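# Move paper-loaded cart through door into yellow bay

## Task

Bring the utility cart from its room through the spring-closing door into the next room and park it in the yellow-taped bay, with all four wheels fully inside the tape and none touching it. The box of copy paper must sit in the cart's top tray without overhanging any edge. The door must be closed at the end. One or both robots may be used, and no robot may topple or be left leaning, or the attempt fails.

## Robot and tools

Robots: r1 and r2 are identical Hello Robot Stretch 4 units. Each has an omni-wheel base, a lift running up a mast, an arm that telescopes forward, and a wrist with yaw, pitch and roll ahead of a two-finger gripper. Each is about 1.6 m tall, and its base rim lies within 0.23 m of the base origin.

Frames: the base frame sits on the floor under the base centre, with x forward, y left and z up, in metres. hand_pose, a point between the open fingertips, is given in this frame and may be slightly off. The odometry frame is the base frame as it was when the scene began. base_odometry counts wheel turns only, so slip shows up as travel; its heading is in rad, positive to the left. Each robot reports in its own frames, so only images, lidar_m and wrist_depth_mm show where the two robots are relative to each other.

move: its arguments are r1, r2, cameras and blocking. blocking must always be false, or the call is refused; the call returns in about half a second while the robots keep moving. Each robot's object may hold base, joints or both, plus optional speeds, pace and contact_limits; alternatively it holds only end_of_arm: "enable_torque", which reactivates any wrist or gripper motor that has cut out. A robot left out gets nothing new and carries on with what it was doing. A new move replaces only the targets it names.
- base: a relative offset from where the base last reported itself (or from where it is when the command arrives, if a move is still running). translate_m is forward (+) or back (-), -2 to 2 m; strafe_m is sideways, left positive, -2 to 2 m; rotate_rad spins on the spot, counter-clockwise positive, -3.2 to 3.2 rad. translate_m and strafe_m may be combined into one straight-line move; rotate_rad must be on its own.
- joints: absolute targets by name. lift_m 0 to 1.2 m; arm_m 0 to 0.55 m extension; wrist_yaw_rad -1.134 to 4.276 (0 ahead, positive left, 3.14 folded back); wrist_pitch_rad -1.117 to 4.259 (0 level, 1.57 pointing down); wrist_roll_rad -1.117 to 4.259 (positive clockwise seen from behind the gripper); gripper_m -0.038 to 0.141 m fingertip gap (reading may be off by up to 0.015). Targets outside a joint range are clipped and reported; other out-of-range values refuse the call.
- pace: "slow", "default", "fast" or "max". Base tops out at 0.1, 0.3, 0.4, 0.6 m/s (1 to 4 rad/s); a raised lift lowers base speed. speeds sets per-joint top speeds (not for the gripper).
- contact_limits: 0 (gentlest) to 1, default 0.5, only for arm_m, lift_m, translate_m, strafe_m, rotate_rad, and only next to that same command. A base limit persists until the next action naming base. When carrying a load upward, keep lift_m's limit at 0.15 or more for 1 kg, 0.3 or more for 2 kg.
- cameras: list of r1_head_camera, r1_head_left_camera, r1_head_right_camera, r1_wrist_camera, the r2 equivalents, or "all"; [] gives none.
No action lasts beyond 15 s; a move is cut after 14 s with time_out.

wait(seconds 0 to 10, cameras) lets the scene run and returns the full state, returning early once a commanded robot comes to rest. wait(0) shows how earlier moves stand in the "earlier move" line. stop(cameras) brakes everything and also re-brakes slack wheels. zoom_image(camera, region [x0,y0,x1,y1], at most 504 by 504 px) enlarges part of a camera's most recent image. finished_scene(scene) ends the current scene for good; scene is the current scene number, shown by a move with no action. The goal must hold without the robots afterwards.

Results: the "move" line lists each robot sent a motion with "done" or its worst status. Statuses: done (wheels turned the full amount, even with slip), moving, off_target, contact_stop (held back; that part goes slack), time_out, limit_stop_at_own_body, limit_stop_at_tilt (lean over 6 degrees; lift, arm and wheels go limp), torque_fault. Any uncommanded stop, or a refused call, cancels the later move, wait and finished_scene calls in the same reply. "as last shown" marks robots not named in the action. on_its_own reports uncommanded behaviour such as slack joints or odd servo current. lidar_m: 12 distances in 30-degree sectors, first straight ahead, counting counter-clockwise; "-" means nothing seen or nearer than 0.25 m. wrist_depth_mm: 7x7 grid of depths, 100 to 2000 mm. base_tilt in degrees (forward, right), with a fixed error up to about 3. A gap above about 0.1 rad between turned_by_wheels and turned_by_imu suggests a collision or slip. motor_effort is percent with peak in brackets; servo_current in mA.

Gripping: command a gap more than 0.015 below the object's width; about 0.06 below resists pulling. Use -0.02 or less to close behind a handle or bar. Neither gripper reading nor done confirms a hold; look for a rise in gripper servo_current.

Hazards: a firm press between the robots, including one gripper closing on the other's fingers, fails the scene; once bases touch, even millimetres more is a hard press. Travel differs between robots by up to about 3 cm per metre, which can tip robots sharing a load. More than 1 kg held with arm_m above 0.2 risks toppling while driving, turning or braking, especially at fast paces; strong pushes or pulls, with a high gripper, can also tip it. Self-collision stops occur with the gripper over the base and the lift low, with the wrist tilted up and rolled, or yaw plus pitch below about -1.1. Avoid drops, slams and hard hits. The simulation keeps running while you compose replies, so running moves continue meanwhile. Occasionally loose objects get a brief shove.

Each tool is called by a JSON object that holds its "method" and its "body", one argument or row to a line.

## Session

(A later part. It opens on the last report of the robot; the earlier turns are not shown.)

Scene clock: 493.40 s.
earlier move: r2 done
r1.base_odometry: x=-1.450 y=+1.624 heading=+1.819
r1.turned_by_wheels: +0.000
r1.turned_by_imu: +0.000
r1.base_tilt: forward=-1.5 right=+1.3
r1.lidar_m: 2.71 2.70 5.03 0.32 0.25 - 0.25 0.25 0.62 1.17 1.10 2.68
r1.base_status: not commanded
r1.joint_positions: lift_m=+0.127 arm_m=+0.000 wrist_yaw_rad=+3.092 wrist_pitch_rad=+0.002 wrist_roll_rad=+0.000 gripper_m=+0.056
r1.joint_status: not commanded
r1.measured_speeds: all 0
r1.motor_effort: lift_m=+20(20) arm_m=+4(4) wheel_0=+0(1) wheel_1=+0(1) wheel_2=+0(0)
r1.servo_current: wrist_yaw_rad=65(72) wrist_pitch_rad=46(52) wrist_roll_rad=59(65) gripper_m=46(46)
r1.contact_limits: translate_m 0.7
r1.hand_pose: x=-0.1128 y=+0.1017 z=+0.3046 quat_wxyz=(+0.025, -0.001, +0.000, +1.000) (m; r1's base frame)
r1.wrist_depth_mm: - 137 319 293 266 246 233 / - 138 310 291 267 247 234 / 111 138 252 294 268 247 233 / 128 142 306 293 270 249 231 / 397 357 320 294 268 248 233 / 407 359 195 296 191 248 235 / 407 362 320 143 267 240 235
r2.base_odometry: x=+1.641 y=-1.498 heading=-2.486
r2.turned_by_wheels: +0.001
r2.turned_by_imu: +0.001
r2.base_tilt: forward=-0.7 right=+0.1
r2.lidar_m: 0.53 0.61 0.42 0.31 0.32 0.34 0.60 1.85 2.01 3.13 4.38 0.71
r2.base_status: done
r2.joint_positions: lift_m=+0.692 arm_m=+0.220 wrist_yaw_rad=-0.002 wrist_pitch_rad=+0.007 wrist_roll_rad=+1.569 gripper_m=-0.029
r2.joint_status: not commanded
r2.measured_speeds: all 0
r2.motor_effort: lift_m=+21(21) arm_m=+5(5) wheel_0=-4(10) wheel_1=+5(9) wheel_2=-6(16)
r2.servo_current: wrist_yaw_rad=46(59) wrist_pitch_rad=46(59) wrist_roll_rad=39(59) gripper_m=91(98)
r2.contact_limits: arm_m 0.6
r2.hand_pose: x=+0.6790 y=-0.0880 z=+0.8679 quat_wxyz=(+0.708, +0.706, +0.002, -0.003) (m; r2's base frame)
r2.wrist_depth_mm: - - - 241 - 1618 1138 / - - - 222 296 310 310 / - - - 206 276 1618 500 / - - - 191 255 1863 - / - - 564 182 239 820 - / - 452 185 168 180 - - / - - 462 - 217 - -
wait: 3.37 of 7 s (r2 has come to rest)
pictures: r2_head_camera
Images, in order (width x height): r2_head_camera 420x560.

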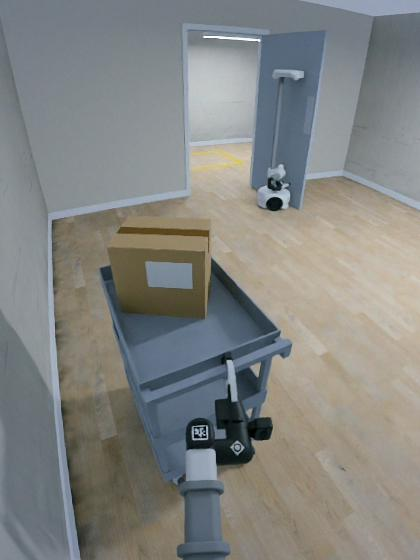

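{"method": "move", "body": {
  "blocking": false,
  "r2": {"base":{"strafe_m":-0.74,"translate_m":-0.68},"pace":"slow"}
}}

{"method": "wait", "body": {
  "seconds": 10
}}

{"method": "wait", "body": {
  "seconds": 4,
  "cameras": ["r2_head_camera"]
}}

Scene clock: 516.07 s.
move: r2 moving
r1: as last shown
r1.lidar_m: 2.80 2.69 5.04 0.32 0.25 - 0.25 0.25 0.63 1.15 1.11 2.70
r1.motor_effort: lift_m=+20(20) arm_m=+4(4) wheel_0=+0(1) wheel_1=+0(0) wheel_2=+0(0)
r1.servo_current: wrist_yaw_rad=46(59) wrist_pitch_rad=39(46) wrist_roll_rad=46(72) gripper_m=39(46)
r1.contact_limits: translate_m 0.7
r1.wrist_depth_mm: - 137 319 290 267 245 232 / - 138 310 290 268 247 233 / 111 138 254 291 268 248 233 / 128 142 309 293 268 249 233 / 397 359 322 294 267 249 232 / 407 359 195 294 191 249 235 / 410 359 319 143 267 240 236
r2.base_odometry: x=+1.642 y=-1.486 heading=-2.485
r2.turned_by_wheels: +0.001
r2.turned_by_imu: +0.002
r2.base_tilt: forward=-0.7 right=+0.0
r2.lidar_m: 0.51 0.59 0.43 0.33 0.32 0.36 0.60 1.83 2.02 3.12 4.38 0.72
r2.base_status: translate_m moving; strafe_m moving
r2.joint_positions: lift_m=+0.692 arm_m=+0.220 wrist_yaw_rad=+0.003 wrist_pitch_rad=+0.007 wrist_roll_rad=+1.569 gripper_m=-0.029
r2.joint_status: not commanded
r2.measured_speeds: translate_m=-0.034 strafe_m=-0.037 rotate_rad=-0.001 lift_m=+0.000 arm_m=+0.000 wrist_yaw_rad=+0.005 wrist_pitch_rad=+0.000 wrist_roll_rad=+0.000
r2.motor_effort: lift_m=+21(21) arm_m=+4(5) wheel_0=+11(11) wheel_1=-8(9) wheel_2=+13(15)
r2.servo_current: wrist_yaw_rad=39(52) wrist_pitch_rad=39(52) wrist_roll_rad=59(59) gripper_m=85(98)
r2.contact_limits: arm_m 0.6
r2.hand_pose: x=+0.6795 y=-0.0866 z=+0.8679 quat_wxyz=(+0.708, +0.706, +0.004, -0.001) (m; r2's base frame)
r2.wrist_depth_mm: - - - 237 - 1618 1138 / - - - 219 290 309 309 / - - - 206 272 1661 500 / - - - 191 254 1661 - / - - 549 182 239 854 - / - 455 184 170 178 - - / - - 466 - 218 - -

Scene clock: 526.07 s.
earlier move: r2 moving
r1.base_odometry: x=-1.450 y=+1.624 heading=+1.819
r1.turned_by_wheels: +0.000
r1.turned_by_imu: -0.001
r1.base_tilt: forward=-1.5 right=+1.3
r1.lidar_m: 2.83 3.43 5.03 0.31 0.25 - 0.25 0.26 0.62 1.18 1.14 2.70
r1.base_status: not commanded
r1.joint_positions: lift_m=+0.127 arm_m=+0.000 wrist_yaw_rad=+3.092 wrist_pitch_rad=+0.002 wrist_roll_rad=+0.000 gripper_m=+0.056
r1.joint_status: not commanded
r1.measured_speeds: all 0
r1.motor_effort: lift_m=+20(20) arm_m=+4(4) wheel_0=+0(1) wheel_1=+0(0) wheel_2=+0(0)
r1.servo_current: wrist_yaw_rad=46(72) wrist_pitch_rad=39(52) wrist_roll_rad=39(72) gripper_m=39(52)
r1.contact_limits: translate_m 0.7
r1.hand_pose: x=-0.1128 y=+0.1017 z=+0.3046 quat_wxyz=(+0.025, -0.001, +0.000, +1.000) (m; r1's base frame)
r1.wrist_depth_mm: - 137 319 290 267 247 233 / - 137 310 293 266 246 234 / 111 138 253 291 270 248 234 / 128 141 307 294 270 247 232 / 394 357 322 296 270 249 232 / 407 359 196 294 191 250 236 / 413 357 320 143 265 241 236
r2.base_odometry: x=+1.727 y=-0.511 heading=-2.484
r2.turned_by_wheels: +0.001
r2.turned_by_imu: +0.008
r2.base_tilt: forward=-0.7 right=+0.0
r2.lidar_m: 0.42 0.50 0.95 0.79 0.77 0.86 0.95 0.95 1.06 1.66 3.97 4.34
r2.base_status: translate_m moving; strafe_m moving
r2.joint_positions: lift_m=+0.692 arm_m=+0.220 wrist_yaw_rad=+0.013 wrist_pitch_rad=+0.007 wrist_roll_rad=+1.569 gripper_m=-0.029
r2.joint_status: not commanded
r2.measured_speeds: translate_m=-0.038 strafe_m=-0.043 rotate_rad=+0.003 lift_m=+0.000 arm_m=+0.000 wrist_yaw_rad=+0.000 wrist_pitch_rad=+0.000 wrist_roll_rad=+0.000
r2.motor_effort: lift_m=+21(21) arm_m=+4(5) wheel_0=+15(19) wheel_1=+1(9) wheel_2=+10(15)
r2.servo_current: wrist_yaw_rad=72(91) wrist_pitch_rad=52(59) wrist_roll_rad=46(65) gripper_m=91(98)
r2.contact_limits: arm_m 0.6
r2.hand_pose: x=+0.6804 y=-0.0836 z=+0.8679 quat_wxyz=(+0.708, +0.706, +0.007, +0.002) (m; r2's base frame)
r2.wrist_depth_mm: - - - - - 1618 1138 / - - - - - 1618 1160 / - - - 345 - 1661 1138 / - - - 317 370 377 382 / - - - 203 290 1661 1229 / - - - 162 179 1537 496 / - - 179 - 199 135 -
wait: 10.00 s; no rest

Scene clock: 526.87 s.
earlier move: r2 done
r1.base_odometry: x=-1.450 y=+1.624 heading=+1.819
r1.turned_by_wheels: +0.000
r1.turned_by_imu: +0.000
r1.base_tilt: forward=-1.6 right=+1.3
r1.lidar_m: 2.83 3.46 5.02 0.30 0.25 - 0.25 0.27 0.60 1.18 1.12 2.69
r1.base_status: not commanded
r1.joint_positions: lift_m=+0.127 arm_m=+0.000 wrist_yaw_rad=+3.092 wrist_pitch_rad=+0.002 wrist_roll_rad=+0.000 gripper_m=+0.056
r1.joint_status: not commanded
r1.measured_speeds: all 0
r1.motor_effort: lift_m=+20(20) arm_m=+4(4) wheel_0=+0(1) wheel_1=+0(0) wheel_2=+0(0)
r1.servo_current: wrist_yaw_rad=52(72) wrist_pitch_rad=52(52) wrist_roll_rad=46(72) gripper_m=39(52)
r1.contact_limits: translate_m 0.7
r1.hand_pose: x=-0.1128 y=+0.1017 z=+0.3046 quat_wxyz=(+0.025, -0.001, +0.000, +1.000) (m; r1's base frame)
r1.wrist_depth_mm: - 137 319 289 268 246 232 / - 138 309 293 266 247 234 / 111 138 252 291 267 249 235 / 128 142 307 293 267 248 232 / 397 359 320 293 268 249 231 / 404 359 196 294 191 248 235 / 407 359 319 143 267 241 236
r2.base_odometry: x=+1.728 y=-0.497 heading=-2.484
r2.turned_by_wheels: +0.000
r2.turned_by_imu: +0.000
r2.base_tilt: forward=-0.6 right=+0.1
r2.lidar_m: 0.42 0.48 0.94 0.82 0.77 0.88 0.96 0.95 1.05 1.65 3.93 4.35
r2.base_status: done
r2.joint_positions: lift_m=+0.692 arm_m=+0.220 wrist_yaw_rad=+0.013 wrist_pitch_rad=+0.007 wrist_roll_rad=+1.569 gripper_m=-0.029
r2.joint_status: not commanded
r2.measured_speeds: all 0
r2.motor_effort: lift_m=+21(21) arm_m=+4(5) wheel_0=+11(19) wheel_1=+2(9) wheel_2=+10(15)
r2.servo_current: wrist_yaw_rad=65(91) wrist_pitch_rad=52(59) wrist_roll_rad=52(65) gripper_m=91(98)
r2.contact_limits: arm_m 0.6
r2.hand_pose: x=+0.6804 y=-0.0836 z=+0.8679 quat_wxyz=(+0.708, +0.706, +0.007, +0.002) (m; r2's base frame)
r2.wrist_depth_mm: - - - - - 1618 1138 / - - - - - 1661 1160 / - - - 345 - 1618 1160 / - - - 319 373 379 379 / - - - 204 290 1661 1255 / - - - 162 179 1618 500 / - - 180 - 199 135 -
wait: 0.80 of 4 s (r2 has come to rest)
pictures: r2_head_camera
Images, in order (width x height): r2_head_camera 420x560.

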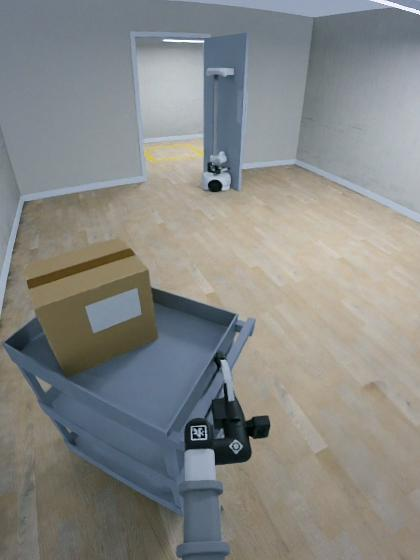

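{"method": "move", "body": {
  "blocking": false,
  "r2": {"base":{"strafe_m":-0.46,"translate_m":-0.39},"pace":"slow"}
}}

{"method": "wait", "body": {
  "seconds": 9
}}

{"method": "move", "body": {
  "blocking": false,
  "r2": {"base":{"strafe_m":0.48,"translate_m":-0.2},"pace":"slow"}
}}

{"method": "wait", "body": {
  "seconds": 9,
  "cameras": ["r2_head_camera","r2_head_left_camera"]
}}

Scene clock: 537.63 s.
move: r2 moving
r1: as last shown
r1.base_tilt: forward=-1.5 right=+1.3
r1.lidar_m: 2.82 3.45 5.04 0.30 0.25 - 0.25 0.26 0.59 1.15 1.13 2.69
r1.servo_current: wrist_yaw_rad=72(72) wrist_pitch_rad=39(46) wrist_roll_rad=46(59) gripper_m=39(46)
r1.contact_limits: translate_m 0.7
r1.wrist_depth_mm: - 137 319 291 266 248 234 / - 138 310 293 266 247 233 / 111 138 251 291 268 247 234 / 128 142 307 293 268 247 232 / 397 357 320 294 270 249 232 / 407 359 195 293 191 248 236 / 407 357 320 143 267 240 236
r2.base_odometry: x=+1.728 y=-0.484 heading=-2.482
r2.turned_by_wheels: +0.002
r2.turned_by_imu: +0.003
r2.base_tilt: forward=-0.6 right=+0.1
r2.lidar_m: 0.42 0.48 0.95 0.80 0.77 0.89 0.95 0.94 1.05 1.61 3.94 4.36
r2.base_status: translate_m moving; strafe_m moving
r2.joint_positions: lift_m=+0.692 arm_m=+0.220 wrist_yaw_rad=+0.013 wrist_pitch_rad=+0.007 wrist_roll_rad=+1.569 gripper_m=-0.029
r2.joint_status: not commanded
r2.measured_speeds: translate_m=-0.032 strafe_m=-0.038 rotate_rad=+0.002 lift_m=+0.000 arm_m=+0.000 wrist_yaw_rad=+0.000 wrist_pitch_rad=+0.000 wrist_roll_rad=+0.000
r2.motor_effort: lift_m=+21(21) arm_m=+4(4) wheel_0=+16(16) wheel_1=-3(4) wheel_2=+14(15)
r2.servo_current: wrist_yaw_rad=65(85) wrist_pitch_rad=46(52) wrist_roll_rad=46(65) gripper_m=91(98)
r2.contact_limits: arm_m 0.6
r2.hand_pose: x=+0.6804 y=-0.0836 z=+0.8679 quat_wxyz=(+0.708, +0.706, +0.007, +0.002) (m; r2's base frame)
r2.wrist_depth_mm: - - - - - 1618 1138 / - - - - - 1618 1160 / - - - 345 - 1661 1160 / - - - 317 375 379 379 / - - - 203 289 1661 1229 / - - - 162 179 1576 492 / - - 180 - 198 135 -

Scene clock: 544.43 s.
earlier move: r2 done
r1.base_odometry: x=-1.450 y=+1.624 heading=+1.819
r1.turned_by_wheels: +0.000
r1.turned_by_imu: +0.000
r1.base_tilt: forward=-1.5 right=+1.3
r1.lidar_m: 2.80 3.75 5.02 0.32 0.25 - 0.25 0.25 0.63 1.16 1.13 2.70
r1.base_status: not commanded
r1.joint_positions: lift_m=+0.127 arm_m=+0.000 wrist_yaw_rad=+3.092 wrist_pitch_rad=+0.002 wrist_roll_rad=+0.000 gripper_m=+0.056
r1.joint_status: not commanded
r1.measured_speeds: all 0
r1.motor_effort: lift_m=+20(20) arm_m=+4(4) wheel_0=+0(1) wheel_1=+0(0) wheel_2=+0(0)
r1.servo_current: wrist_yaw_rad=65(91) wrist_pitch_rad=33(52) wrist_roll_rad=52(78) gripper_m=39(52)
r1.contact_limits: translate_m 0.7
r1.hand_pose: x=-0.1128 y=+0.1017 z=+0.3046 quat_wxyz=(+0.025, -0.001, +0.000, +1.000) (m; r1's base frame)
r1.wrist_depth_mm: - 137 319 290 267 246 233 / - 138 312 290 267 248 233 / 111 138 253 291 270 248 234 / 129 141 307 291 268 248 232 / 397 357 322 293 270 247 233 / 402 357 196 296 190 249 236 / 410 359 317 143 267 241 235
r2.base_odometry: x=+1.754 y=+0.105 heading=-2.482
r2.turned_by_wheels: +0.000
r2.turned_by_imu: +0.007
r2.base_tilt: forward=-0.6 right=+0.1
r2.lidar_m: 0.45 0.49 1.34 1.08 1.07 0.55 0.42 0.42 0.49 0.76 3.65 4.06
r2.base_status: done
r2.joint_positions: lift_m=+0.692 arm_m=+0.220 wrist_yaw_rad=+0.013 wrist_pitch_rad=+0.007 wrist_roll_rad=+1.569 gripper_m=-0.029
r2.joint_status: not commanded
r2.measured_speeds: all 0
r2.motor_effort: lift_m=+21(21) arm_m=+4(5) wheel_0=+14(20) wheel_1=-1(5) wheel_2=+9(17)
r2.servo_current: wrist_yaw_rad=78(91) wrist_pitch_rad=52(59) wrist_roll_rad=39(65) gripper_m=91(98)
r2.contact_limits: arm_m 0.6
r2.hand_pose: x=+0.6804 y=-0.0835 z=+0.8679 quat_wxyz=(+0.708, +0.706, +0.007, +0.002) (m; r2's base frame)
r2.wrist_depth_mm: - - - - - 1618 1138 / - - - - - 1661 1160 / - - - 343 - 1618 1160 / - - - 317 375 377 382 / - - - 204 291 1708 1229 / - - - 162 179 1576 500 / - - 179 - 199 135 -
wait: 6.80 of 9 s (r2 has come to rest)

Scene clock: 544.93 s.
move: r2 moving
r1: as last shown
r1.lidar_m: 2.82 3.77 5.02 0.31 0.25 - 0.25 0.25 0.63 1.12 1.14 2.68
r1.servo_current: wrist_yaw_rad=39(72) wrist_pitch_rad=39(52) wrist_roll_rad=52(59) gripper_m=39(46)
r1.contact_limits: translate_m 0.7
r1.wrist_depth_mm: - 137 319 291 267 246 232 / - 137 310 293 267 248 233 / 111 138 253 294 268 247 235 / 128 142 307 291 268 249 233 / 397 357 322 293 268 248 232 / 407 357 195 294 190 249 236 / 407 359 319 143 267 240 236
r2.base_odometry: x=+1.765 y=+0.099 heading=-2.481
r2.turned_by_wheels: +0.001
r2.turned_by_imu: +0.001
r2.base_tilt: forward=-0.6 right=+0.1
r2.lidar_m: 0.42 0.48 1.34 1.08 1.06 0.52 0.43 0.40 0.47 0.73 3.68 4.09
r2.base_status: translate_m moving; strafe_m moving
r2.joint_positions: lift_m=+0.692 arm_m=+0.220 wrist_yaw_rad=+0.013 wrist_pitch_rad=+0.007 wrist_roll_rad=+1.569 gripper_m=-0.029
r2.joint_status: not commanded
r2.measured_speeds: translate_m=-0.020 strafe_m=+0.045 rotate_rad=+0.000 lift_m=+0.000 arm_m=+0.000 wrist_yaw_rad=+0.000 wrist_pitch_rad=+0.000 wrist_roll_rad=+0.000
r2.motor_effort: lift_m=+21(21) arm_m=+4(4) wheel_0=-5(17) wheel_1=+10(10) wheel_2=+8(9)
r2.servo_current: wrist_yaw_rad=85(85) wrist_pitch_rad=59(59) wrist_roll_rad=52(52) gripper_m=91(98)
r2.contact_limits: arm_m 0.6
r2.hand_pose: x=+0.6804 y=-0.0835 z=+0.8679 quat_wxyz=(+0.708, +0.706, +0.007, +0.002) (m; r2's base frame)
r2.wrist_depth_mm: - - - - - 1576 1138 / - - - - - 1661 1160 / - - - 345 - 1618 1182 / - - - 314 370 377 382 / - - - 204 290 1661 1229 / - - - 162 179 1618 492 / - - 166 - 199 135 -

Scene clock: 550.90 s.
earlier move: r2 done
r1.base_odometry: x=-1.450 y=+1.624 heading=+1.819
r1.turned_by_wheels: +0.000
r1.turned_by_imu: +0.000
r1.base_tilt: forward=-1.5 right=+1.3
r1.lidar_m: 2.83 3.78 5.02 0.28 0.25 - 0.25 0.26 0.61 1.18 1.13 2.69
r1.base_status: not commanded
r1.joint_positions: lift_m=+0.127 arm_m=+0.000 wrist_yaw_rad=+3.092 wrist_pitch_rad=+0.002 wrist_roll_rad=+0.000 gripper_m=+0.056
r1.joint_status: not commanded
r1.measured_speeds: all 0
r1.motor_effort: lift_m=+20(20) arm_m=+4(4) wheel_0=+0(1) wheel_1=+0(1) wheel_2=+0(0)
r1.servo_current: wrist_yaw_rad=46(72) wrist_pitch_rad=39(52) wrist_roll_rad=65(65) gripper_m=39(52)
r1.contact_limits: translate_m 0.7
r1.hand_pose: x=-0.1128 y=+0.1017 z=+0.3046 quat_wxyz=(+0.025, -0.001, +0.000, +1.000) (m; r1's base frame)
r1.wrist_depth_mm: - 137 320 290 267 248 234 / - 137 310 291 266 246 233 / 111 138 252 290 267 249 234 / 128 142 309 293 270 247 232 / 399 355 322 294 270 249 231 / 404 359 195 296 190 249 236 / 410 359 320 143 266 241 235
r2.base_odometry: x=+2.206 y=-0.152 heading=-2.482
r2.turned_by_wheels: -0.001
r2.turned_by_imu: -0.003
r2.base_tilt: forward=-0.7 right=+0.1
r2.lidar_m: 0.54 0.63 0.73 0.57 0.55 0.53 0.40 0.37 0.45 0.73 4.17 0.68
r2.base_status: done
r2.joint_positions: lift_m=+0.692 arm_m=+0.220 wrist_yaw_rad=-0.005 wrist_pitch_rad=+0.007 wrist_roll_rad=+1.569 gripper_m=-0.029
r2.joint_status: not commanded
r2.measured_speeds: all 0
r2.motor_effort: lift_m=+21(21) arm_m=+4(4) wheel_0=-6(17) wheel_1=+4(10) wheel_2=+4(9)
r2.servo_current: wrist_yaw_rad=46(85) wrist_pitch_rad=52(59) wrist_roll_rad=46(65) gripper_m=91(98)
r2.contact_limits: arm_m 0.6
r2.hand_pose: x=+0.6789 y=-0.0888 z=+0.8679 quat_wxyz=(+0.708, +0.706, +0.001, -0.004) (m; r2's base frame)
r2.wrist_depth_mm: - - - 240 - 1661 1138 / - - - 222 296 307 310 / - - - 206 273 1618 500 / - - - 191 255 1661 - / - - 569 182 239 809 - / - 452 185 168 179 - - / - - 459 - 217 - -
wait: 5.97 of 9 s (r2 has come to rest)
pictures: r2_head_camera, r2_head_left_camera
Images, in order (width x height): r2_head_camera 420x560, r2_head_left_camera 420x672.

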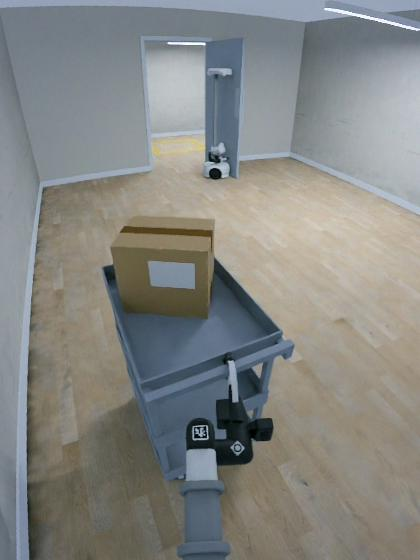

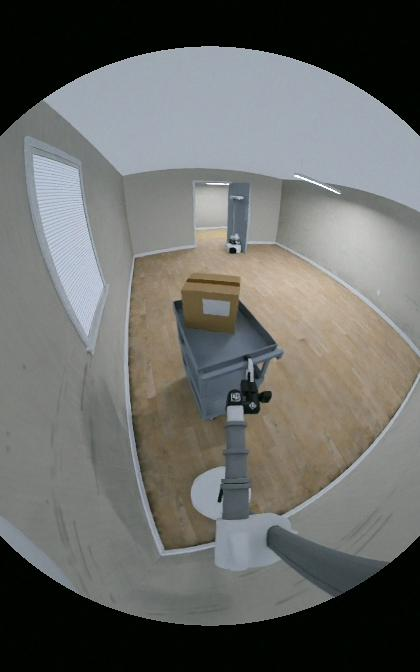

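{"method": "move", "body": {
  "blocking": false,
  "r2": {"base":{"strafe_m":0.22},"pace":"slow"}
}}

{"method": "wait", "body": {
  "seconds": 4,
  "cameras": ["r2_head_camera"]
}}

Scene clock: 557.20 s.
move: r2 moving
r1: as last shown
r1.lidar_m: 2.84 3.78 5.03 0.33 0.25 - 0.25 0.25 0.61 1.17 1.12 2.70
r1.motor_effort: lift_m=+20(20) arm_m=+4(4) wheel_0=+0(1) wheel_1=+0(0) wheel_2=+0(0)
r1.servo_current: wrist_yaw_rad=59(65) wrist_pitch_rad=46(46) wrist_roll_rad=39(59) gripper_m=52(52)
r1.contact_limits: translate_m 0.7
r1.wrist_depth_mm: - 137 319 290 267 247 235 / - 138 310 290 267 247 234 / 111 138 252 291 268 248 234 / 129 142 307 291 268 248 233 / 394 357 322 293 270 249 234 / 410 359 195 294 191 249 236 / 407 362 320 143 267 241 236
r2.base_odometry: x=+2.215 y=-0.163 heading=-2.483
r2.turned_by_wheels: +0.000
r2.turned_by_imu: +0.000
r2.base_tilt: forward=-0.7 right=+0.1
r2.lidar_m: 0.52 0.71 0.72 0.57 0.53 0.52 0.42 0.39 0.46 0.71 4.17 0.67
r2.base_status: strafe_m moving
r2.joint_positions: lift_m=+0.692 arm_m=+0.220 wrist_yaw_rad=-0.005 wrist_pitch_rad=+0.007 wrist_roll_rad=+1.569 gripper_m=-0.029
r2.joint_status: not commanded
r2.measured_speeds: translate_m=+0.000 strafe_m=+0.056 rotate_rad=+0.000 lift_m=+0.000 arm_m=+0.000 wrist_yaw_rad=+0.000 wrist_pitch_rad=+0.000 wrist_roll_rad=+0.000
r2.motor_effort: lift_m=+21(21) arm_m=+4(4) wheel_0=-10(13) wheel_1=+8(9) wheel_2=-1(4)
r2.servo_current: wrist_yaw_rad=39(65) wrist_pitch_rad=46(52) wrist_roll_rad=52(59) gripper_m=91(91)
r2.contact_limits: arm_m 0.6
r2.hand_pose: x=+0.6789 y=-0.0888 z=+0.8679 quat_wxyz=(+0.708, +0.706, +0.001, -0.004) (m; r2's base frame)
r2.wrist_depth_mm: - - - 239 - 1618 1160 / - - - 220 300 307 309 / - - - 206 276 1661 508 / - - - 191 254 1618 - / - - 564 181 238 809 - / - 452 185 167 179 - - / - - 462 - 216 - -

Scene clock: 560.03 s.
earlier move: r2 done
r1.base_odometry: x=-1.450 y=+1.624 heading=+1.819
r1.turned_by_wheels: +0.000
r1.turned_by_imu: +0.000
r1.base_tilt: forward=-1.5 right=+1.3
r1.lidar_m: 2.84 3.77 5.01 0.31 0.25 - 0.25 0.25 0.61 1.16 1.13 2.70
r1.base_status: not commanded
r1.joint_positions: lift_m=+0.127 arm_m=+0.000 wrist_yaw_rad=+3.092 wrist_pitch_rad=+0.002 wrist_roll_rad=+0.000 gripper_m=+0.056
r1.joint_status: not commanded
r1.measured_speeds: all 0
r1.motor_effort: lift_m=+20(20) arm_m=+4(4) wheel_0=+0(1) wheel_1=+0(0) wheel_2=+0(0)
r1.servo_current: wrist_yaw_rad=46(72) wrist_pitch_rad=39(52) wrist_roll_rad=46(72) gripper_m=46(52)
r1.contact_limits: translate_m 0.7
r1.hand_pose: x=-0.1128 y=+0.1017 z=+0.3046 quat_wxyz=(+0.025, -0.001, +0.000, +1.000) (m; r1's base frame)
r1.wrist_depth_mm: - 137 319 290 267 246 233 / - 137 310 290 268 247 233 / 111 138 252 290 268 247 234 / 128 141 309 294 270 248 232 / 397 357 320 294 270 249 232 / 410 359 195 296 191 249 235 / 407 362 320 143 267 241 236
r2.base_odometry: x=+2.341 y=-0.325 heading=-2.482
r2.turned_by_wheels: +0.000
r2.turned_by_imu: +0.000
r2.base_tilt: forward=-0.7 right=+0.1
r2.lidar_m: 0.57 0.92 0.46 0.34 0.35 0.41 0.48 0.47 0.53 0.87 4.37 0.65
r2.base_status: done
r2.joint_positions: lift_m=+0.692 arm_m=+0.220 wrist_yaw_rad=-0.005 wrist_pitch_rad=+0.007 wrist_roll_rad=+1.569 gripper_m=-0.029
r2.joint_status: not commanded
r2.measured_speeds: all 0
r2.motor_effort: lift_m=+21(21) arm_m=+4(4) wheel_0=-4(14) wheel_1=+5(9) wheel_2=-1(4)
r2.servo_current: wrist_yaw_rad=59(65) wrist_pitch_rad=52(52) wrist_roll_rad=59(59) gripper_m=91(98)
r2.contact_limits: arm_m 0.6
r2.hand_pose: x=+0.6788 y=-0.0889 z=+0.8679 quat_wxyz=(+0.708, +0.706, +0.001, -0.004) (m; r2's base frame)
r2.wrist_depth_mm: - - - 200 268 276 277 / - - - 193 257 1537 1160 / - - - 186 249 1661 - / - - 615 181 241 798 - / - 492 459 177 235 842 - / - - 185 169 180 - - / - - 508 - 223 - -
wait: 2.83 of 4 s (r2 has come to rest)
pictures: r2_head_camera
Images, in order (width x height): r2_head_camera 420x560.

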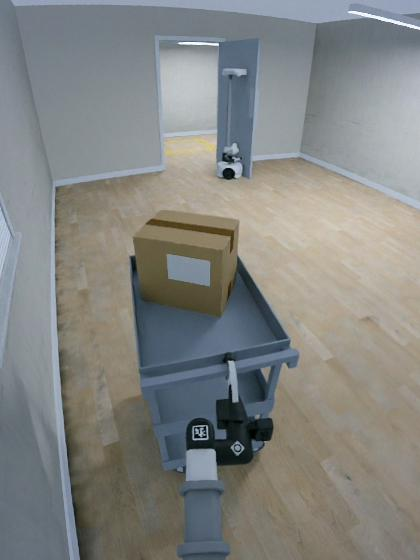

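{"method": "move", "body": {
  "blocking": false,
  "r2": {"base":{"rotate_rad":0.12},"pace":"slow"}
}}

{"method": "wait", "body": {
  "seconds": 2
}}

{"method": "move", "body": {
  "blocking": false,
  "r2": {"base":{"strafe_m":0.1,"translate_m":0.2},"pace":"slow"}
}}

{"method": "wait", "body": {
  "seconds": 4,
  "cameras": ["r2_head_camera"]
}}

Scene clock: 571.13 s.
move: r2 moving
r1: as last shown
r1.lidar_m: 2.80 3.78 5.02 0.33 0.25 - 0.25 0.26 0.61 1.14 1.11 2.70
r1.motor_effort: lift_m=+20(20) arm_m=+4(4) wheel_0=-1(1) wheel_1=+0(0) wheel_2=+0(0)
r1.servo_current: wrist_yaw_rad=52(65) wrist_pitch_rad=39(46) wrist_roll_rad=39(59) gripper_m=46(46)
r1.contact_limits: translate_m 0.7
r1.wrist_depth_mm: - 137 319 290 266 246 233 / - 138 312 290 268 248 233 / 111 138 253 293 267 246 234 / 128 142 309 293 268 247 232 / 397 357 322 293 270 247 232 / 407 362 195 294 191 249 236 / 410 357 320 143 266 240 236
r2.base_odometry: x=+2.341 y=-0.325 heading=-2.381
r2.turned_by_wheels: +0.101
r2.turned_by_imu: +0.098
r2.base_tilt: forward=-0.7 right=+0.0
r2.lidar_m: 0.61 0.77 0.43 0.37 0.35 0.44 0.48 0.49 0.59 1.00 4.37 0.62
r2.base_status: rotate_rad moving
r2.joint_positions: lift_m=+0.692 arm_m=+0.220 wrist_yaw_rad=-0.008 wrist_pitch_rad=+0.007 wrist_roll_rad=+1.569 gripper_m=-0.029
r2.joint_status: not commanded
r2.measured_speeds: translate_m=+0.002 strafe_m=+0.001 rotate_rad=+0.226 lift_m=+0.000 arm_m=+0.000 wrist_yaw_rad=+0.093 wrist_pitch_rad=+0.000 wrist_roll_rad=+0.000
r2.motor_effort: lift_m=+21(21) arm_m=+5(5) wheel_0=-8(14) wheel_1=-5(9) wheel_2=-12(18)
r2.servo_current: wrist_yaw_rad=46(78) wrist_pitch_rad=52(52) wrist_roll_rad=39(52) gripper_m=91(91)
r2.contact_limits: arm_m 0.6
r2.hand_pose: x=+0.6785 y=-0.0897 z=+0.8679 quat_wxyz=(+0.708, +0.706, +0.000, -0.005) (m; r2's base frame)
r2.wrist_depth_mm: - - - 174 236 1336 1042 / - - - 174 235 1618 569 / - - - 173 234 798 - / - - 473 232 231 854 - / - - 477 171 231 831 - / - - 184 169 178 - - / - - 574 - 229 - -

Scene clock: 571.93 s.
earlier move: r2 done
r1.base_odometry: x=-1.450 y=+1.624 heading=+1.819
r1.turned_by_wheels: +0.000
r1.turned_by_imu: +0.000
r1.base_tilt: forward=-1.6 right=+1.3
r1.lidar_m: 2.81 3.81 5.04 0.32 0.25 - 0.26 0.27 0.61 1.14 1.11 2.69
r1.base_status: not commanded
r1.joint_positions: lift_m=+0.127 arm_m=+0.000 wrist_yaw_rad=+3.092 wrist_pitch_rad=+0.002 wrist_roll_rad=+0.000 gripper_m=+0.056
r1.joint_status: not commanded
r1.measured_speeds: all 0
r1.motor_effort: lift_m=+20(20) arm_m=+4(4) wheel_0=+0(1) wheel_1=+0(0) wheel_2=+0(0)
r1.servo_current: wrist_yaw_rad=52(72) wrist_pitch_rad=39(46) wrist_roll_rad=52(65) gripper_m=46(46)
r1.contact_limits: translate_m 0.7
r1.hand_pose: x=-0.1128 y=+0.1017 z=+0.3046 quat_wxyz=(+0.025, -0.001, +0.000, +1.000) (m; r1's base frame)
r1.wrist_depth_mm: - 137 320 289 267 247 233 / - 138 310 290 267 248 233 / 111 138 252 291 267 248 234 / 128 142 310 293 268 248 232 / 399 357 322 294 268 249 233 / 410 359 195 293 190 248 236 / 407 359 322 143 267 240 236
r2.base_odometry: x=+2.341 y=-0.326 heading=-2.362
r2.turned_by_wheels: +0.019
r2.turned_by_imu: +0.019
r2.base_tilt: forward=-0.6 right=+0.1
r2.lidar_m: 0.60 0.68 0.43 0.35 0.36 0.44 0.48 0.48 0.58 1.03 4.37 0.63
r2.base_status: done
r2.joint_positions: lift_m=+0.692 arm_m=+0.220 wrist_yaw_rad=+0.003 wrist_pitch_rad=+0.007 wrist_roll_rad=+1.569 gripper_m=-0.029
r2.joint_status: not commanded
r2.measured_speeds: all 0
r2.motor_effort: lift_m=+21(21) arm_m=+5(5) wheel_0=+2(14) wheel_1=-2(9) wheel_2=+3(18)
r2.servo_current: wrist_yaw_rad=39(78) wrist_pitch_rad=52(59) wrist_roll_rad=52(59) gripper_m=85(91)
r2.contact_limits: arm_m 0.6
r2.hand_pose: x=+0.6795 y=-0.0866 z=+0.8679 quat_wxyz=(+0.708, +0.706, +0.004, -0.002) (m; r2's base frame)
r2.wrist_depth_mm: - - - 164 224 246 1098 / - - - 166 226 1618 564 / - - 585 167 227 809 - / - 496 459 227 229 831 - / - - 488 169 231 842 - / - - 186 170 178 - - / - - 597 - 233 133 -
wait: 0.80 of 2 s (r2 has come to rest)

Scene clock: 572.43 s.
move: r2 moving
r1: as last shown
r1.base_tilt: forward=-1.5 right=+1.2
r1.lidar_m: 2.80 3.79 5.04 0.30 0.25 - 0.25 0.25 0.61 1.19 1.11 2.68
r1.servo_current: wrist_yaw_rad=52(65) wrist_pitch_rad=39(52) wrist_roll_rad=59(59) gripper_m=39(46)
r1.contact_limits: translate_m 0.7
r1.wrist_depth_mm: - 137 319 291 268 247 233 / - 137 310 293 266 247 234 / 111 138 252 291 268 247 234 / 128 142 309 293 270 248 232 / 397 357 322 293 268 249 234 / 407 359 195 296 190 249 235 / 404 362 320 143 267 241 236
r2.base_odometry: x=+2.337 y=-0.338 heading=-2.362
r2.turned_by_wheels: +0.000
r2.turned_by_imu: +0.000
r2.base_tilt: forward=-0.7 right=+0.1
r2.lidar_m: 0.60 0.62 0.43 0.37 0.34 0.44 0.51 0.49 0.58 1.07 4.39 0.65
r2.base_status: translate_m moving; strafe_m moving
r2.joint_positions: lift_m=+0.692 arm_m=+0.220 wrist_yaw_rad=-0.002 wrist_pitch_rad=+0.007 wrist_roll_rad=+1.569 gripper_m=-0.029
r2.joint_status: not commanded
r2.measured_speeds: translate_m=+0.050 strafe_m=+0.024 rotate_rad=+0.000 lift_m=+0.000 arm_m=+0.000 wrist_yaw_rad=-0.008 wrist_pitch_rad=+0.000 wrist_roll_rad=+0.000
r2.motor_effort: lift_m=+21(21) arm_m=+5(5) wheel_0=+2(7) wheel_1=+7(9) wheel_2=-14(15)
r2.servo_current: wrist_yaw_rad=46(52) wrist_pitch_rad=59(59) wrist_roll_rad=46(59) gripper_m=91(98)
r2.contact_limits: arm_m 0.6
r2.hand_pose: x=+0.6790 y=-0.0880 z=+0.8679 quat_wxyz=(+0.708, +0.706, +0.002, -0.003) (m; r2's base frame)
r2.wrist_depth_mm: - - - 167 228 246 1042 / - - - 167 229 1661 1098 / - - 621 168 229 809 - / - 521 466 229 229 831 - / - - 480 169 229 842 - / - - 185 169 178 - - / - - 591 - 232 133 -

Scene clock: 575.33 s.
earlier move: r2 done
r1.base_odometry: x=-1.450 y=+1.624 heading=+1.819
r1.turned_by_wheels: +0.000
r1.turned_by_imu: +0.000
r1.base_tilt: forward=-1.5 right=+1.3
r1.lidar_m: 2.82 3.63 5.03 0.32 0.25 - 0.25 0.27 0.63 1.15 1.13 2.70
r1.base_status: not commanded
r1.joint_positions: lift_m=+0.127 arm_m=+0.000 wrist_yaw_rad=+3.092 wrist_pitch_rad=+0.002 wrist_roll_rad=+0.000 gripper_m=+0.056
r1.joint_status: not commanded
r1.measured_speeds: all 0
r1.motor_effort: lift_m=+20(20) arm_m=+4(4) wheel_0=+0(1) wheel_1=+0(0) wheel_2=+0(0)
r1.servo_current: wrist_yaw_rad=59(72) wrist_pitch_rad=46(52) wrist_roll_rad=65(65) gripper_m=46(46)
r1.contact_limits: translate_m 0.7
r1.hand_pose: x=-0.1128 y=+0.1017 z=+0.3046 quat_wxyz=(+0.025, -0.001, +0.000, +1.000) (m; r1's base frame)
r1.wrist_depth_mm: - 137 317 291 266 247 232 / - 138 309 291 266 247 234 / 111 138 252 290 268 248 234 / 128 141 309 293 268 248 232 / 397 357 324 294 268 250 233 / 407 357 195 294 191 249 236 / 410 362 322 143 267 240 234
r2.base_odometry: x=+2.269 y=-0.537 heading=-2.361
r2.turned_by_wheels: +0.001
r2.turned_by_imu: +0.002
r2.base_tilt: forward=-0.6 right=+0.1
r2.lidar_m: 0.58 0.61 0.37 0.28 0.31 0.38 0.67 0.69 0.81 1.48 4.45 0.64
r2.base_status: done
r2.joint_positions: lift_m=+0.692 arm_m=+0.220 wrist_yaw_rad=-0.001 wrist_pitch_rad=+0.007 wrist_roll_rad=+1.569 gripper_m=-0.029
r2.joint_status: not commanded
r2.measured_speeds: all 0
r2.motor_effort: lift_m=+21(21) arm_m=+5(6) wheel_0=+6(13) wheel_1=+6(9) wheel_2=-5(15)
r2.servo_current: wrist_yaw_rad=39(52) wrist_pitch_rad=46(59) wrist_roll_rad=59(59) gripper_m=78(98)
r2.contact_limits: arm_m 0.6
r2.hand_pose: x=+0.6792 y=-0.0876 z=+0.8679 quat_wxyz=(+0.708, +0.706, +0.002, -0.003) (m; r2's base frame)
r2.wrist_depth_mm: - - - 185 249 256 259 / - - - 181 244 1661 1138 / - - - 179 241 1537 - / - - 539 235 236 831 - / - 473 462 174 233 820 - / - - 187 170 179 - - / - - 535 - 227 - -
wait: 2.90 of 4 s (r2 has come to rest)
pictures: r2_head_camera
Images, in order (width x height): r2_head_camera 420x560.

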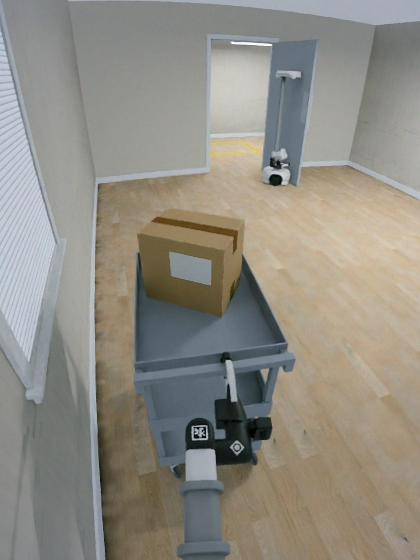

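{"method": "move", "body": {
  "blocking": false,
  "r2": {"base":{"rotate_rad":0.16},"pace":"slow"}
}}

{"method": "wait", "body": {
  "seconds": 2
}}

{"method": "move", "body": {
  "blocking": false,
  "r2": {"base":{"strafe_m":0.03,"translate_m":0.2},"pace":"slow"}
}}

{"method": "wait", "body": {
  "seconds": 4,
  "cameras": ["r2_head_camera"]
}}

Scene clock: 585.03 s.
move: r2 moving
r1: as last shown
r1.lidar_m: 2.79 3.67 5.04 0.31 0.25 - 0.25 0.25 0.61 1.16 1.13 2.69
r1.servo_current: wrist_yaw_rad=52(59) wrist_pitch_rad=46(52) wrist_roll_rad=39(59) gripper_m=46(46)
r1.contact_limits: translate_m 0.7
r1.wrist_depth_mm: - 137 319 290 266 248 233 / - 137 310 291 266 247 232 / 111 138 253 293 267 248 233 / 128 142 307 293 268 248 232 / 397 357 322 294 270 248 232 / 402 359 195 293 191 250 236 / 410 359 320 143 265 241 236
r2.base_odometry: x=+2.269 y=-0.537 heading=-2.248
r2.turned_by_wheels: +0.114
r2.turned_by_imu: +0.111
r2.base_tilt: forward=-0.6 right=+0.1
r2.lidar_m: 0.60 0.52 0.35 0.30 0.30 0.41 0.69 0.69 0.90 1.87 4.48 0.62
r2.base_status: rotate_rad moving
r2.joint_positions: lift_m=+0.692 arm_m=+0.220 wrist_yaw_rad=-0.008 wrist_pitch_rad=+0.007 wrist_roll_rad=+1.569 gripper_m=-0.029
r2.joint_status: not commanded
r2.measured_speeds: translate_m=+0.003 strafe_m=+0.002 rotate_rad=+0.315 lift_m=+0.000 arm_m=+0.002 wrist_yaw_rad=+0.000 wrist_pitch_rad=+0.000 wrist_roll_rad=+0.000
r2.motor_effort: lift_m=+21(21) arm_m=+5(6) wheel_0=-11(16) wheel_1=-6(10) wheel_2=-13(18)
r2.servo_current: wrist_yaw_rad=59(65) wrist_pitch_rad=46(52) wrist_roll_rad=39(59) gripper_m=91(91)
r2.contact_limits: arm_m 0.6
r2.hand_pose: x=+0.6785 y=-0.0897 z=+0.8679 quat_wxyz=(+0.708, +0.706, +0.000, -0.005) (m; r2's base frame)
r2.wrist_depth_mm: - - - 169 229 1618 1138 / - - - 168 229 1537 - / - - 574 169 229 798 - / - - 459 230 229 831 - / - - 500 170 231 842 - / - - 185 170 179 - - / - 136 - - - - -

Scene clock: 585.63 s.
earlier move: r2 done
r1.base_odometry: x=-1.450 y=+1.624 heading=+1.819
r1.turned_by_wheels: +0.000
r1.turned_by_imu: +0.000
r1.base_tilt: forward=-1.5 right=+1.3
r1.lidar_m: 2.83 3.65 5.02 0.30 0.25 - 0.25 0.25 0.60 1.16 1.12 2.68
r1.base_status: not commanded
r1.joint_positions: lift_m=+0.127 arm_m=+0.000 wrist_yaw_rad=+3.092 wrist_pitch_rad=+0.002 wrist_roll_rad=+0.000 gripper_m=+0.056
r1.joint_status: not commanded
r1.measured_speeds: all 0
r1.motor_effort: lift_m=+20(20) arm_m=+4(4) wheel_0=+0(1) wheel_1=+0(0) wheel_2=+0(0)
r1.servo_current: wrist_yaw_rad=65(65) wrist_pitch_rad=46(52) wrist_roll_rad=52(59) gripper_m=46(46)
r1.contact_limits: translate_m 0.7
r1.hand_pose: x=-0.1128 y=+0.1017 z=+0.3046 quat_wxyz=(+0.025, -0.001, +0.000, +1.000) (m; r1's base frame)
r1.wrist_depth_mm: - 137 320 290 266 247 233 / - 137 312 290 268 247 233 / 111 138 252 291 268 248 234 / 129 141 309 291 270 248 233 / 394 357 322 293 270 248 233 / 404 359 195 293 191 249 236 / 407 359 320 143 267 241 235
r2.base_odometry: x=+2.269 y=-0.537 heading=-2.202
r2.turned_by_wheels: +0.046
r2.turned_by_imu: +0.045
r2.base_tilt: forward=-0.7 right=+0.0
r2.lidar_m: 0.61 0.49 0.32 0.28 0.32 0.40 0.69 0.72 0.94 2.15 4.52 0.62
r2.base_status: done
r2.joint_positions: lift_m=+0.692 arm_m=+0.220 wrist_yaw_rad=+0.003 wrist_pitch_rad=+0.007 wrist_roll_rad=+1.569 gripper_m=-0.029
r2.joint_status: not commanded
r2.measured_speeds: all 0
r2.motor_effort: lift_m=+21(21) arm_m=+4(6) wheel_0=-2(16) wheel_1=-3(10) wheel_2=+1(18)
r2.servo_current: wrist_yaw_rad=46(65) wrist_pitch_rad=52(52) wrist_roll_rad=46(59) gripper_m=91(91)
r2.contact_limits: arm_m 0.6
r2.hand_pose: x=+0.6795 y=-0.0866 z=+0.8679 quat_wxyz=(+0.708, +0.706, +0.004, -0.002) (m; r2's base frame)
r2.wrist_depth_mm: - - - 150 208 1499 1138 / - - 597 154 213 741 - / - 512 466 157 218 809 - / - 488 469 162 222 831 - / - - 539 167 228 - - / - - 186 169 178 - - / - 136 - - - - -
wait: 0.60 of 2 s (r2 has come to rest)

Scene clock: 586.13 s.
move: r2 moving
r1: as last shown
r1.lidar_m: 2.80 3.64 5.02 0.30 0.25 - 0.25 0.25 0.57 1.18 1.13 2.67
r1.motor_effort: lift_m=+20(20) arm_m=+4(4) wheel_0=+0(0) wheel_1=+0(0) wheel_2=+0(0)
r1.servo_current: wrist_yaw_rad=65(65) wrist_pitch_rad=52(52) wrist_roll_rad=39(59) gripper_m=39(46)
r1.contact_limits: translate_m 0.7
r1.wrist_depth_mm: - 137 319 290 267 246 233 / - 138 312 291 266 247 233 / 111 138 251 291 267 248 234 / 128 142 309 291 267 247 234 / 399 357 322 291 270 248 231 / 407 362 195 296 191 248 235 / 407 359 320 143 266 242 235
r2.base_odometry: x=+2.264 y=-0.548 heading=-2.202
r2.turned_by_wheels: +0.000
r2.turned_by_imu: +0.000
r2.base_tilt: forward=-0.7 right=+0.1
r2.lidar_m: 0.63 0.50 0.33 0.31 0.31 0.44 0.70 0.73 0.98 2.18 4.50 0.62
r2.base_status: translate_m moving; strafe_m moving
r2.joint_positions: lift_m=+0.692 arm_m=+0.220 wrist_yaw_rad=+0.001 wrist_pitch_rad=+0.007 wrist_roll_rad=+1.569 gripper_m=-0.029
r2.joint_status: not commanded
r2.measured_speeds: translate_m=+0.049 strafe_m=+0.008 rotate_rad=-0.001 lift_m=+0.000 arm_m=+0.000 wrist_yaw_rad=+0.000 wrist_pitch_rad=+0.000 wrist_roll_rad=+0.000
r2.motor_effort: lift_m=+21(21) arm_m=+5(5) wheel_0=+7(8) wheel_1=+7(9) wheel_2=-12(14)
r2.servo_current: wrist_yaw_rad=39(59) wrist_pitch_rad=46(52) wrist_roll_rad=46(52) gripper_m=91(91)
r2.contact_limits: arm_m 0.6
r2.hand_pose: x=+0.6793 y=-0.0873 z=+0.8679 quat_wxyz=(+0.708, +0.706, +0.003, -0.002) (m; r2's base frame)
r2.wrist_depth_mm: - - - 151 209 1537 1138 / - - - 154 213 778 - / - 525 473 158 218 809 - / - 488 462 163 223 831 - / - - 530 166 227 - - / - - 187 168 179 - - / - - - - - - -

Scene clock: 588.93 s.
earlier move: r2 done
r1.base_odometry: x=-1.450 y=+1.624 heading=+1.819
r1.turned_by_wheels: +0.000
r1.turned_by_imu: +0.000
r1.base_tilt: forward=-1.5 right=+1.3
r1.lidar_m: 2.81 3.49 5.02 0.31 0.25 - 0.25 0.25 0.63 1.15 1.11 2.68
r1.base_status: not commanded
r1.joint_positions: lift_m=+0.127 arm_m=+0.000 wrist_yaw_rad=+3.092 wrist_pitch_rad=+0.002 wrist_roll_rad=+0.000 gripper_m=+0.056
r1.joint_status: not commanded
r1.measured_speeds: all 0
r1.motor_effort: lift_m=+20(20) arm_m=+4(4) wheel_0=-1(1) wheel_1=+0(0) wheel_2=+0(0)
r1.servo_current: wrist_yaw_rad=46(65) wrist_pitch_rad=39(52) wrist_roll_rad=52(59) gripper_m=39(52)
r1.contact_limits: translate_m 0.7
r1.hand_pose: x=-0.1128 y=+0.1017 z=+0.3046 quat_wxyz=(+0.025, -0.001, +0.000, +1.000) (m; r1's base frame)
r1.wrist_depth_mm: - 137 320 289 266 246 232 / - 138 309 291 267 246 233 / 111 138 251 293 268 247 235 / 129 142 309 294 268 248 233 / 397 355 322 294 268 249 233 / 404 357 196 293 191 249 235 / 410 362 320 143 267 240 236
r2.base_odometry: x=+2.176 y=-0.716 heading=-2.201
r2.turned_by_wheels: +0.001
r2.turned_by_imu: +0.002
r2.base_tilt: forward=-0.7 right=+0.1
r2.lidar_m: 0.59 0.49 0.32 0.29 0.30 0.41 0.90 0.91 1.20 2.72 4.55 0.62
r2.base_status: done
r2.joint_positions: lift_m=+0.692 arm_m=+0.220 wrist_yaw_rad=+0.001 wrist_pitch_rad=+0.007 wrist_roll_rad=+1.569 gripper_m=-0.029
r2.joint_status: not commanded
r2.measured_speeds: all 0
r2.motor_effort: lift_m=+21(21) arm_m=+5(5) wheel_0=+8(12) wheel_1=+5(9) wheel_2=-5(14)
r2.servo_current: wrist_yaw_rad=52(65) wrist_pitch_rad=46(59) wrist_roll_rad=52(59) gripper_m=91(98)
r2.contact_limits: arm_m 0.6
r2.hand_pose: x=+0.6793 y=-0.0873 z=+0.8679 quat_wxyz=(+0.708, +0.706, +0.003, -0.002) (m; r2's base frame)
r2.wrist_depth_mm: - - - 164 224 1576 1138 / - - - 165 225 1618 - / - - 549 167 228 809 - / - 466 459 228 229 842 - / - - 504 168 230 842 - / - - 186 169 179 - - / - - - - - - -
wait: 2.80 of 4 s (r2 has come to rest)
pictures: r2_head_camera
Images, in order (width x height): r2_head_camera 420x560.

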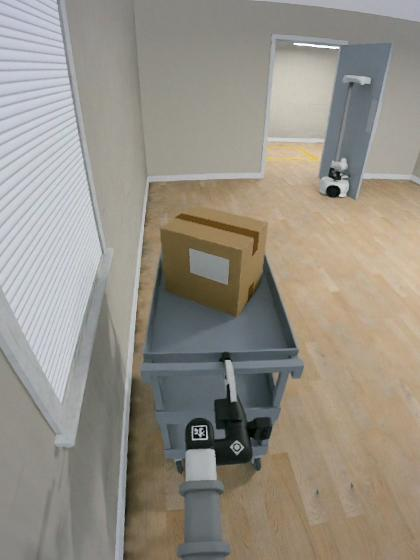

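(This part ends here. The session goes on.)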